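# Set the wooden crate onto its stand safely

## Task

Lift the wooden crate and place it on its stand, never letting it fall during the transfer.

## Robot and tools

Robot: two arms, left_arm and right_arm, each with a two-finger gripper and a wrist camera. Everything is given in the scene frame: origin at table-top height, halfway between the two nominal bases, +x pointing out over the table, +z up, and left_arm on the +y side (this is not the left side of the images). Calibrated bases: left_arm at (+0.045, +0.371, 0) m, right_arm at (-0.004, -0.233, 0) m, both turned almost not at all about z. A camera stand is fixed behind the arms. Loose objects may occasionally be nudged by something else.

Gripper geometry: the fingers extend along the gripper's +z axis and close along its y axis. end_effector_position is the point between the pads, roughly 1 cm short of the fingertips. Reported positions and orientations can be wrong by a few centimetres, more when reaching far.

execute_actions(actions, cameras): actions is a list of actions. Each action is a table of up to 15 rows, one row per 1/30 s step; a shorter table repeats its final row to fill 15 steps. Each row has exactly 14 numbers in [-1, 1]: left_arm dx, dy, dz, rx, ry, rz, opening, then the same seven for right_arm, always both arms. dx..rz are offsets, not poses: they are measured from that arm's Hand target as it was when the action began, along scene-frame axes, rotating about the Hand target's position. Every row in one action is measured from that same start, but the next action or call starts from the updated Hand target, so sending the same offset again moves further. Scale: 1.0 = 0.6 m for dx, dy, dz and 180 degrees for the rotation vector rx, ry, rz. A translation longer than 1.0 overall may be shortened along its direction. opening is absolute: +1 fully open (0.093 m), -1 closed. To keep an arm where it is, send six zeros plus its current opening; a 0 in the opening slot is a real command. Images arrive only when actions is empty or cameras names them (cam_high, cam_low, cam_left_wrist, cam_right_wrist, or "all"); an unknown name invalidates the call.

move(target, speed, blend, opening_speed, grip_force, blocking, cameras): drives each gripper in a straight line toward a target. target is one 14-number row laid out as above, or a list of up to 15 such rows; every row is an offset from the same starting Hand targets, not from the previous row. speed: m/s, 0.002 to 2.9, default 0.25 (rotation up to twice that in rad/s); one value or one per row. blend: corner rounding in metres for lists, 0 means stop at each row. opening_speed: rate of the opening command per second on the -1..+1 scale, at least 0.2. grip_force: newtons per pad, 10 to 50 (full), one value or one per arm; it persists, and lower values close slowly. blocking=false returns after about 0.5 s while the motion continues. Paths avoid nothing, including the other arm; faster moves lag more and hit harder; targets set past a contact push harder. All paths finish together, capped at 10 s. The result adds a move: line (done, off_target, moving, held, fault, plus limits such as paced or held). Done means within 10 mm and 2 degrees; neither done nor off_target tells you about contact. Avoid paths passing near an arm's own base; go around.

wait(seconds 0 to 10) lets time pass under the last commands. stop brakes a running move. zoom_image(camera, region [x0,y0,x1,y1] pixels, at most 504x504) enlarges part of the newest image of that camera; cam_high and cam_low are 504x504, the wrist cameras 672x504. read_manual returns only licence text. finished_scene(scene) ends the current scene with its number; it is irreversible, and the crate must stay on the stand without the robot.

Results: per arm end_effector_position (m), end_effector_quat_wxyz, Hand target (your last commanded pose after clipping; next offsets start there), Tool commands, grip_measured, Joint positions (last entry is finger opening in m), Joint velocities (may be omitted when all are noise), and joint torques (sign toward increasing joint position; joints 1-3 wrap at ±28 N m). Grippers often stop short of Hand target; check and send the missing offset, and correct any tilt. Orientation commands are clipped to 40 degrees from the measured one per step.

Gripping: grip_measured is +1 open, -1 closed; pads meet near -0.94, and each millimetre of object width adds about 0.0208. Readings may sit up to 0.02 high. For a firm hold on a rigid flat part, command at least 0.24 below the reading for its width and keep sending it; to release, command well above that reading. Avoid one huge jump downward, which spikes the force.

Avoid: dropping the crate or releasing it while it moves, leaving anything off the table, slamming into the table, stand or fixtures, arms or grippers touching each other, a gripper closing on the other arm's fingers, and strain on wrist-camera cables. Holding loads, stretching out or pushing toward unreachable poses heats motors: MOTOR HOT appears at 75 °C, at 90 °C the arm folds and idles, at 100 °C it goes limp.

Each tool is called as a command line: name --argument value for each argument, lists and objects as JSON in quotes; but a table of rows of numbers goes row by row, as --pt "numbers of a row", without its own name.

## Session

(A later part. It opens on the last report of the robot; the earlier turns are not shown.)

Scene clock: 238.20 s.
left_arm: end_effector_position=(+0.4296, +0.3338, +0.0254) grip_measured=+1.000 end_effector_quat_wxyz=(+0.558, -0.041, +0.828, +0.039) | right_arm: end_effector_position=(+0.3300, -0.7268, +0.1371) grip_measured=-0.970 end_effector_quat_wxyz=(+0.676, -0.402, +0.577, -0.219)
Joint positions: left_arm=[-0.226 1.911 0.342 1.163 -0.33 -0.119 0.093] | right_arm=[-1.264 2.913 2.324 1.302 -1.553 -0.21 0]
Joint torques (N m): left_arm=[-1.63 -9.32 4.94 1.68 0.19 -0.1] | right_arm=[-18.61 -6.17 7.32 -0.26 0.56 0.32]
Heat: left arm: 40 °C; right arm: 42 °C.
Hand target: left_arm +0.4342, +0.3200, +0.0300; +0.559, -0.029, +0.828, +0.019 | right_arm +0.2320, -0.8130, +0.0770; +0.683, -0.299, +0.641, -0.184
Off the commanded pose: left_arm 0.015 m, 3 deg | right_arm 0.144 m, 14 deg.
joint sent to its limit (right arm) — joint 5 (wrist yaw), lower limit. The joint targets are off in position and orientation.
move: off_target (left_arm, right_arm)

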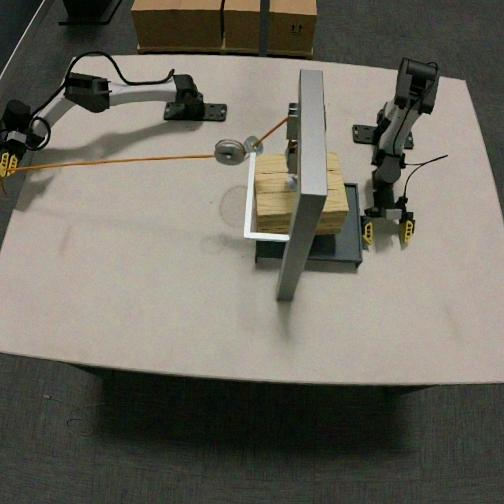

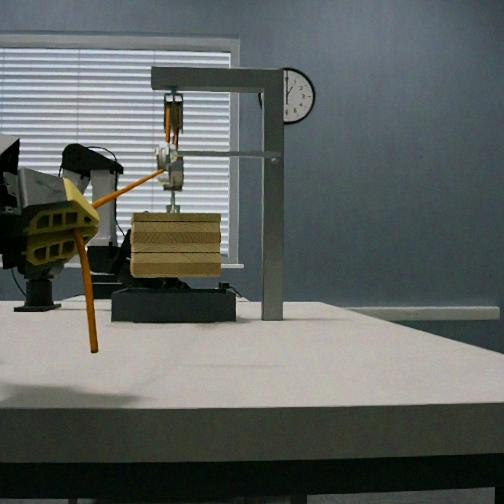

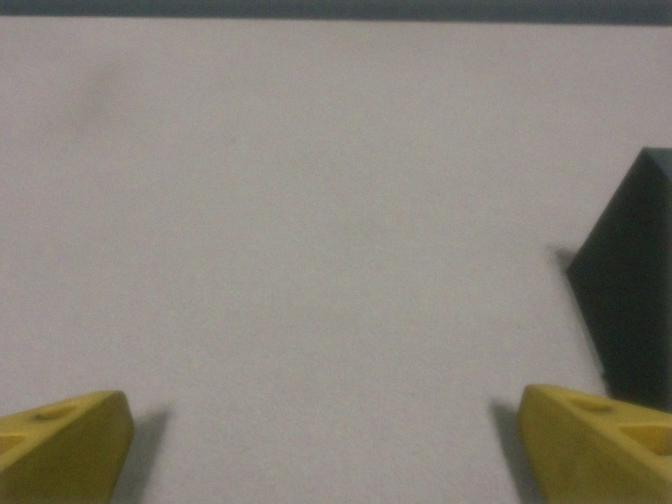

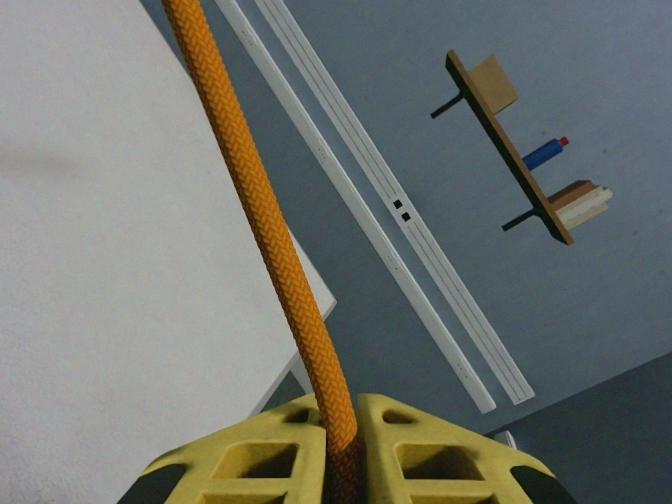

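move --target '[-0.0367,-0.08,0,0,0,0,1,0,0,0,0,0,0,-1]' --speed 0.07 --cameras '["all"]'

zoom_image --camera "cam_high" --region '[230, 130, 430, 280]'

zoom_image --camera "cam_low" --region '[90, 190, 290, 340]'

Scene clock: 279.70 s.
left_arm: end_effector_position=(+0.4108, +0.2881, +0.0258) grip_measured=+1.000 end_effector_quat_wxyz=(+0.560, -0.045, +0.826, +0.045) | right_arm: end_effector_position=(+0.3300, -0.7268, +0.1371) grip_measured=-0.970 end_effector_quat_wxyz=(+0.676, -0.402, +0.577, -0.219)
Joint positions: left_arm=[-0.445 1.894 0.342 1.106 -0.543 -0.217 0.093] | right_arm=[-1.264 2.913 2.324 1.302 -1.553 -0.21 0]
Joint torques (N m): left_arm=[-1.83 -9.52 4.33 1.66 0.27 -0.07] | right_arm=[-18.82 -6.11 7.47 -0.25 0.56 0.32]
Heat: left arm: 41 °C; right arm: 50 °C.
Hand target: left_arm +0.4121, +0.2720, +0.0299; +0.559, -0.029, +0.828, +0.019 | right_arm +0.2320, -0.8130, +0.0770; +0.683, -0.299, +0.641, -0.184
Off the commanded pose: left_arm 0.017 m, 3 deg | right_arm 0.144 m, 14 deg.
joint sent to its limit (right arm) — joint 5 (wrist yaw), lower limit. The joint targets are off in position and orientation.
move: off_target (left_arm, right_arm)

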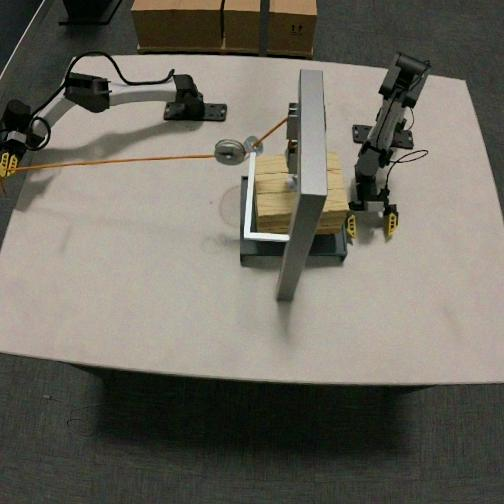

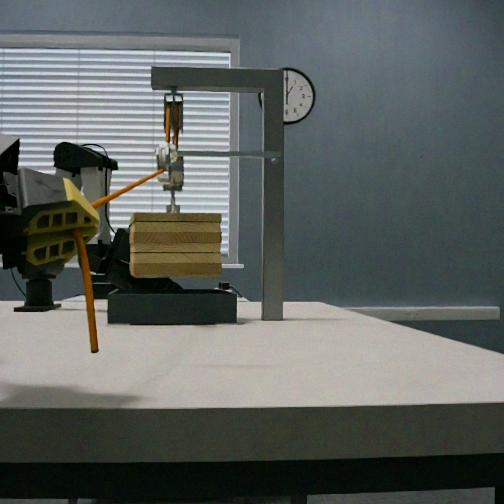

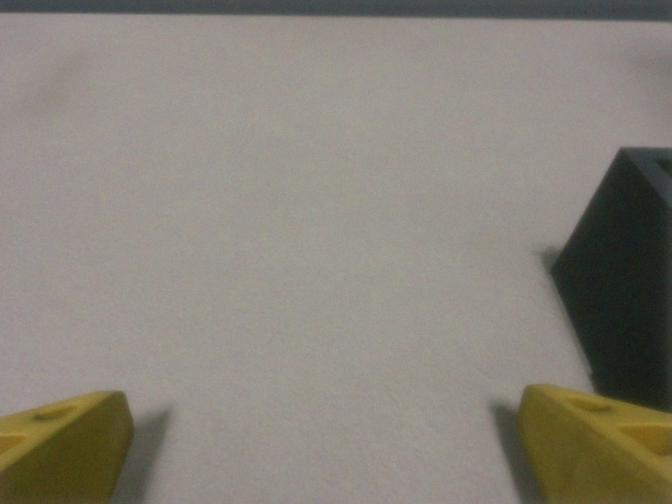

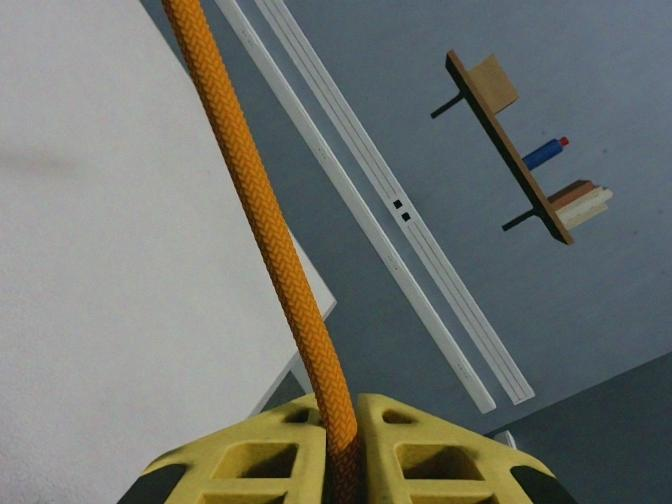

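Scaled by 2.520.

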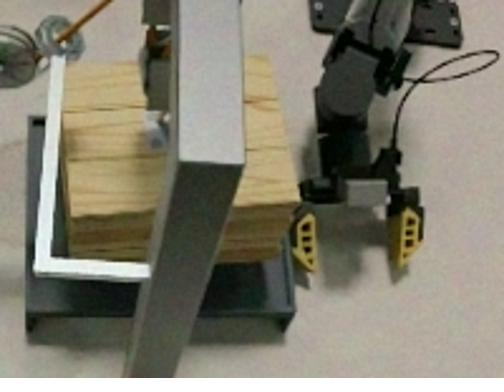

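Scaled by 2.520.

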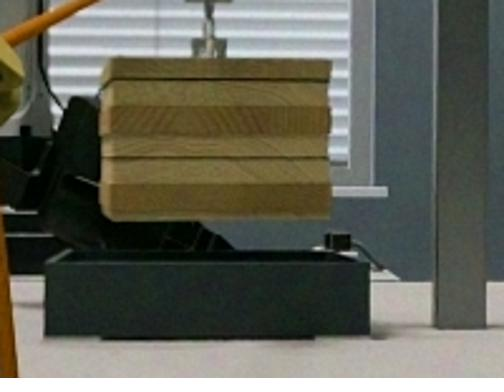

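move --target '[0.01,0.13,0.0167,0,0,0,1,0.2,0.2,0.005,0.036,0.011,0.013,-1]' --speed 0.08 --cameras '["all"]'

Scene clock: 299.30 s.
left_arm: end_effector_position=(+0.4188, +0.3493, +0.0317) grip_measured=+1.000 end_effector_quat_wxyz=(+0.550, -0.033, +0.835, +0.020) | right_arm: end_effector_position=(+0.3720, -0.6479, +0.0646) grip_measured=-0.970 end_effector_quat_wxyz=(+0.708, -0.330, +0.622, -0.054)
Joint positions: left_arm=[-0.139 1.811 0.289 1.107 -0.208 -0.093 0.093] | right_arm=[-1.142 2.808 1.865 1.305 -1.55 -0.201 0]
Joint torques (N m): left_arm=[0.4 -9.31 2.82 2.15 0.04 0.13] | right_arm=[-6.56 -14.78 5.14 1.11 1.41 -0.11]
Heat: left arm: 41 °C; right arm: 51 °C.
Hand target: left_arm +0.4181, +0.3501, +0.0400; +0.559, -0.029, +0.828, +0.020 | right_arm +0.3519, -0.6931, +0.0800; +0.691, -0.277, +0.655, -0.129
Off the commanded pose: left_arm 0.008 m, 1 deg | right_arm 0.052 m, 11 deg.
move: off_target (right_arm)

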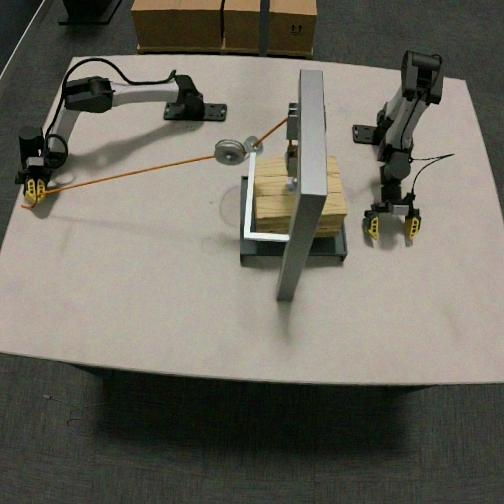

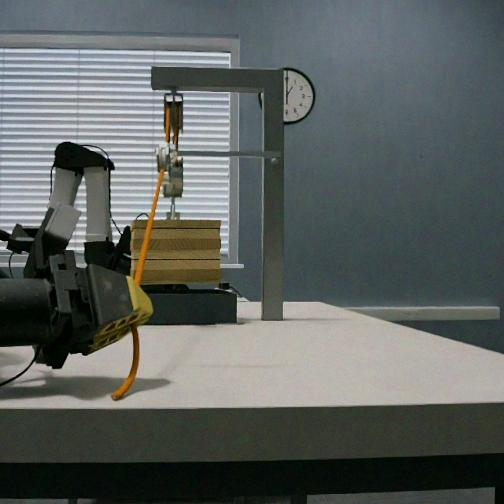

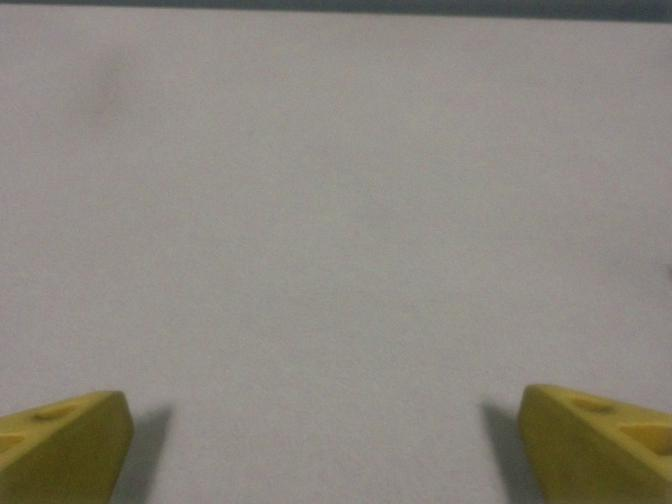

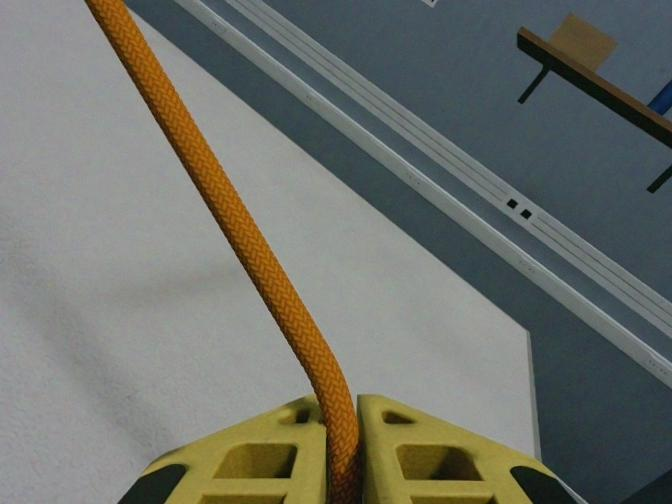

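move --target '[0,0,0,0,0,0,1,0.055,0.247,0.033,0.04,0.011,0.012,-1]' --speed 0.08 --cameras '["cam_high","cam_low","cam_right_wrist"]'

zoom_image --camera "cam_low" --region '[90, 190, 290, 340]'

zoom_image --camera "cam_high" --region '[230, 130, 430, 280]'

Scene clock: 313.57 s.
left_arm: end_effector_position=(+0.4189, +0.3492, +0.0317) grip_measured=+1.000 end_effector_quat_wxyz=(+0.550, -0.033, +0.835, +0.020) | right_arm: end_effector_position=(+0.3843, -0.5288, +0.0896) grip_measured=-0.970 end_effector_quat_wxyz=(+0.705, -0.274, +0.653, -0.038)
Joint positions: left_arm=[-0.139 1.811 0.289 1.107 -0.207 -0.093 0.093] | right_arm=[-0.995 2.354 1.136 1.202 -1.336 -0.466 0]
Joint torques (N m): left_arm=[0.39 -9.28 2.78 2.14 0.02 0.13] | right_arm=[-1.06 -13 4.44 1.19 0.81 -0.07]
Heat: left arm: 41 °C; right arm: 46 °C.
Hand target: left_arm +0.4181, +0.3501, +0.0400; +0.559, -0.029, +0.828, +0.020 | right_arm +0.3849, -0.5449, +0.0998; +0.698, -0.247, +0.669, -0.069
Off the commanded pose: left_arm 0.008 m, 1 deg | right_arm 0.019 m, 5 deg.
move: off_target (right_arm)
Images, in order (width x height): cam_high 504x504, cam_low 504x504, cam_right_wrist 672x504.

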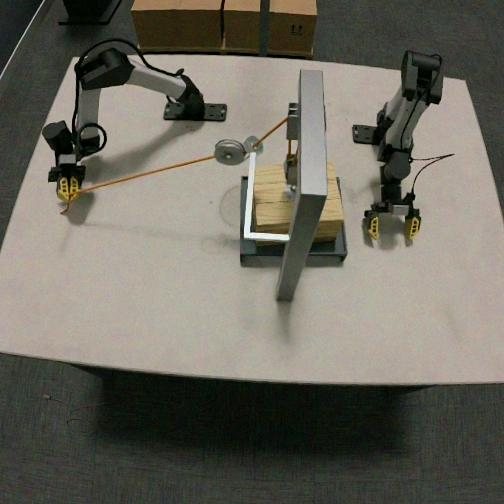

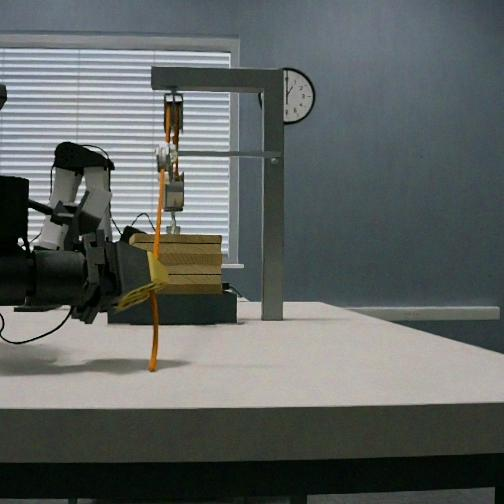

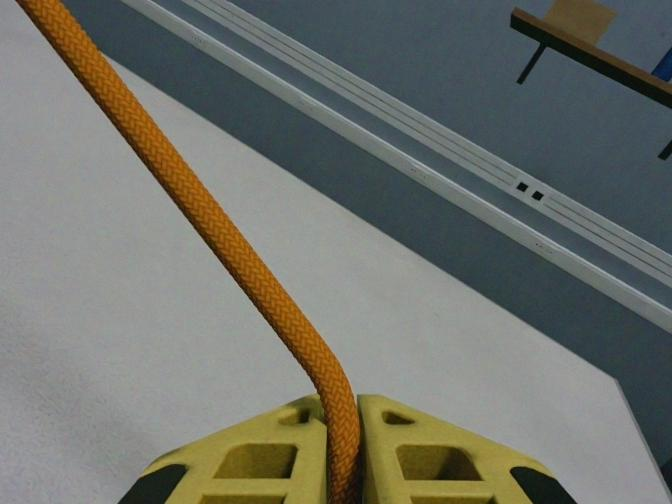

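Scaled by 2.520.

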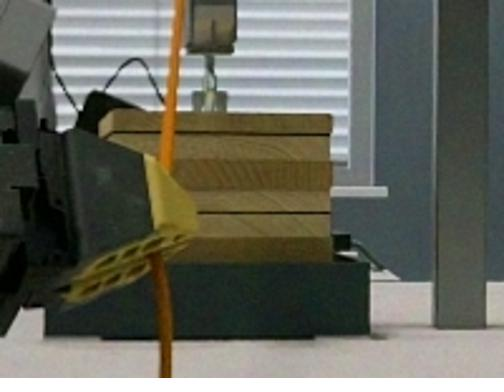

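Scaled by 2.520.

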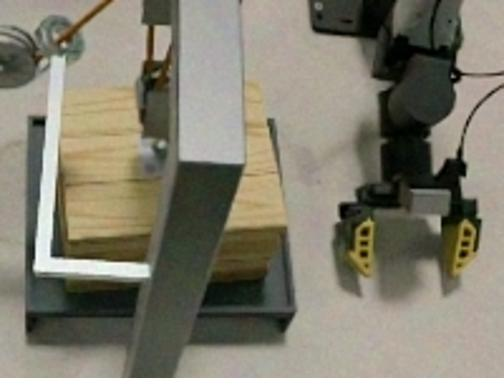

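move --target '[0,0,0,0,0,0,1,-0.038,0.2917,0.0467,0.06,0.017,0.02,-1]' --speed 0.08 --cameras '["cam_high","cam_low","cam_right_wrist"]'

zoom_image --camera "cam_low" --region '[90, 190, 290, 340]'

zoom_image --camera "cam_high" --region '[230, 130, 430, 280]'

Scene clock: 322.57 s.
left_arm: end_effector_position=(+0.4189, +0.3492, +0.0317) grip_measured=+1.000 end_effector_quat_wxyz=(+0.550, -0.033, +0.835, +0.020) | right_arm: end_effector_position=(+0.3629, -0.3726, +0.1139) grip_measured=-0.971 end_effector_quat_wxyz=(+0.691, -0.193, +0.695, +0.035)
Joint positions: left_arm=[-0.139 1.811 0.289 1.107 -0.207 -0.093 0.093] | right_arm=[-0.752 1.932 0.514 1.332 -1.071 -0.296 0]
Joint torques (N m): left_arm=[0.42 -9.31 2.8 2.14 0.02 0.13] | right_arm=[0.44 -8.9 3.23 2.23 0.08 0.04]
Heat: left arm: 42 °C; right arm: 49 °C.
Hand target: left_arm +0.4181, +0.3501, +0.0400; +0.559, -0.029, +0.828, +0.020 | right_arm +0.3622, -0.3698, +0.1278; +0.702, -0.203, +0.683, +0.022
Off the commanded pose: left_arm 0.008 m, 1 deg | right_arm 0.014 m, 3 deg.
move: off_target (right_arm)
Images, in order (width x height): cam_high 504x504, cam_low 504x504, cam_right_wrist 672x504.

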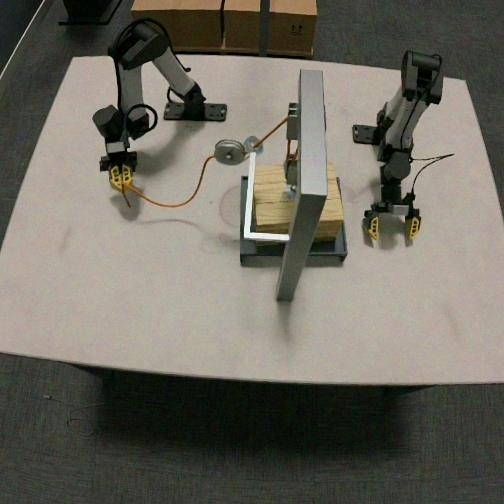

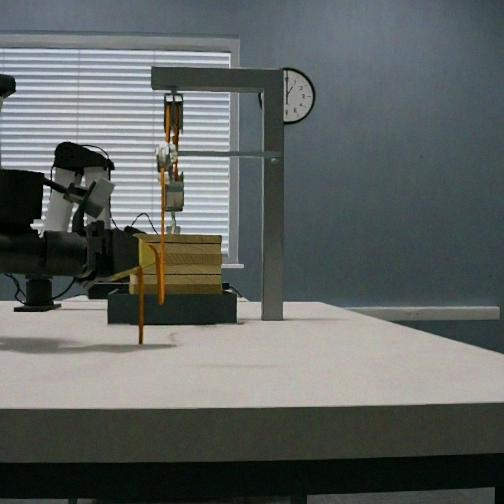

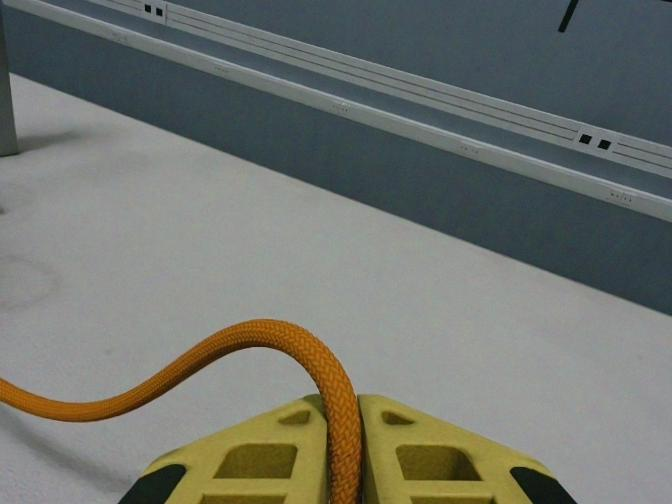

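Scaled by 2.520.

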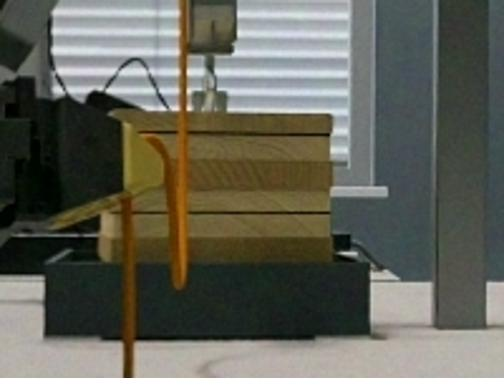

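Scaled by 2.520.

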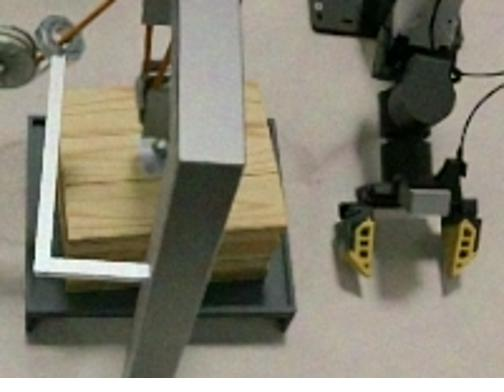

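move --pt "0 0 0 0 0 0 1 0 0 0 0 0 0 0.6" --pt "0 0 0 0 0 0 1 -0.09 -0.08 0.02 0 0 0 0.6" --speed 0.12 --cameras '["cam_high","cam_low","cam_right_wrist"]'

zoom_image --camera "cam_low" --region '[90, 190, 290, 340]'

Scene clock: 335.47 s.
left_arm: end_effector_position=(+0.4189, +0.3492, +0.0317) grip_measured=+1.000 end_effector_quat_wxyz=(+0.550, -0.033, +0.835, +0.020) | right_arm: end_effector_position=(+0.3098, -0.4185, +0.1291) grip_measured=+0.597 end_effector_quat_wxyz=(+0.698, -0.185, +0.691, +0.032)
Joint positions: left_arm=[-0.139 1.811 0.289 1.107 -0.207 -0.093 0.093] | right_arm=[-0.998 1.87 0.514 1.272 -1.303 -0.299 0.074]
Joint torques (N m): left_arm=[0.39 -9.29 2.81 2.15 0.03 0.13] | right_arm=[-0.29 -8.5 5.22 1.62 -0.05 -0.18]
Heat: left arm: 43 °C; right arm: 47 °C.
Hand target: left_arm +0.4181, +0.3501, +0.0400; +0.559, -0.029, +0.828, +0.020 | right_arm +0.3082, -0.4178, +0.1399; +0.702, -0.203, +0.683, +0.022
Off the commanded pose: left_arm 0.008 m, 1 deg | right_arm 0.011 m, 2 deg.
move: off_target (right_arm)
Images, in order (width x height): cam_high 504x504, cam_low 504x504, cam_right_wrist 672x504.

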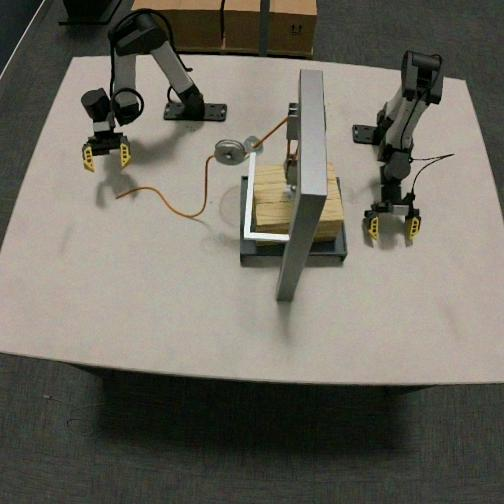

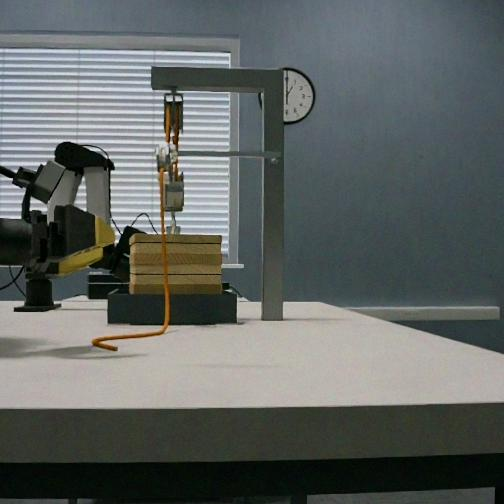

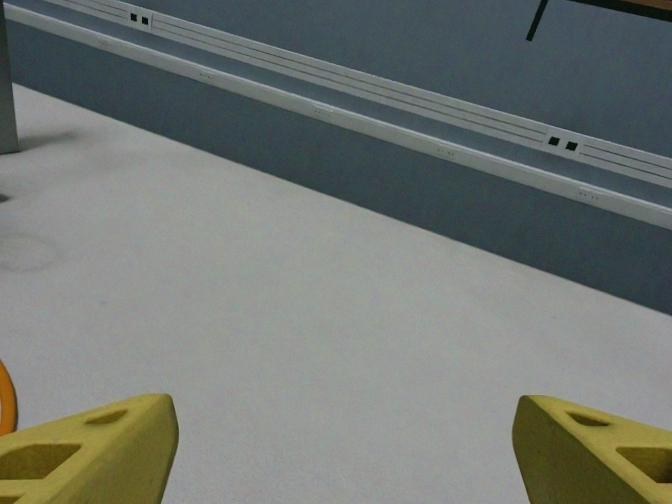

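Scaled by 2.520.

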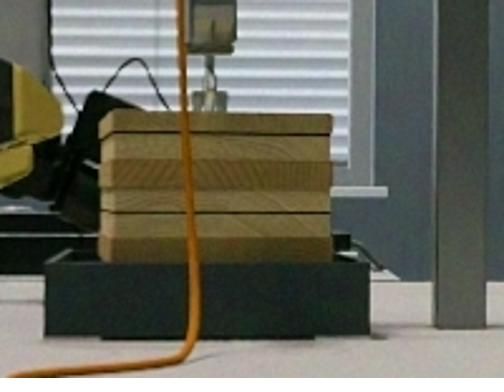

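finished_scene --scene 2

The scene is finished: the task was done.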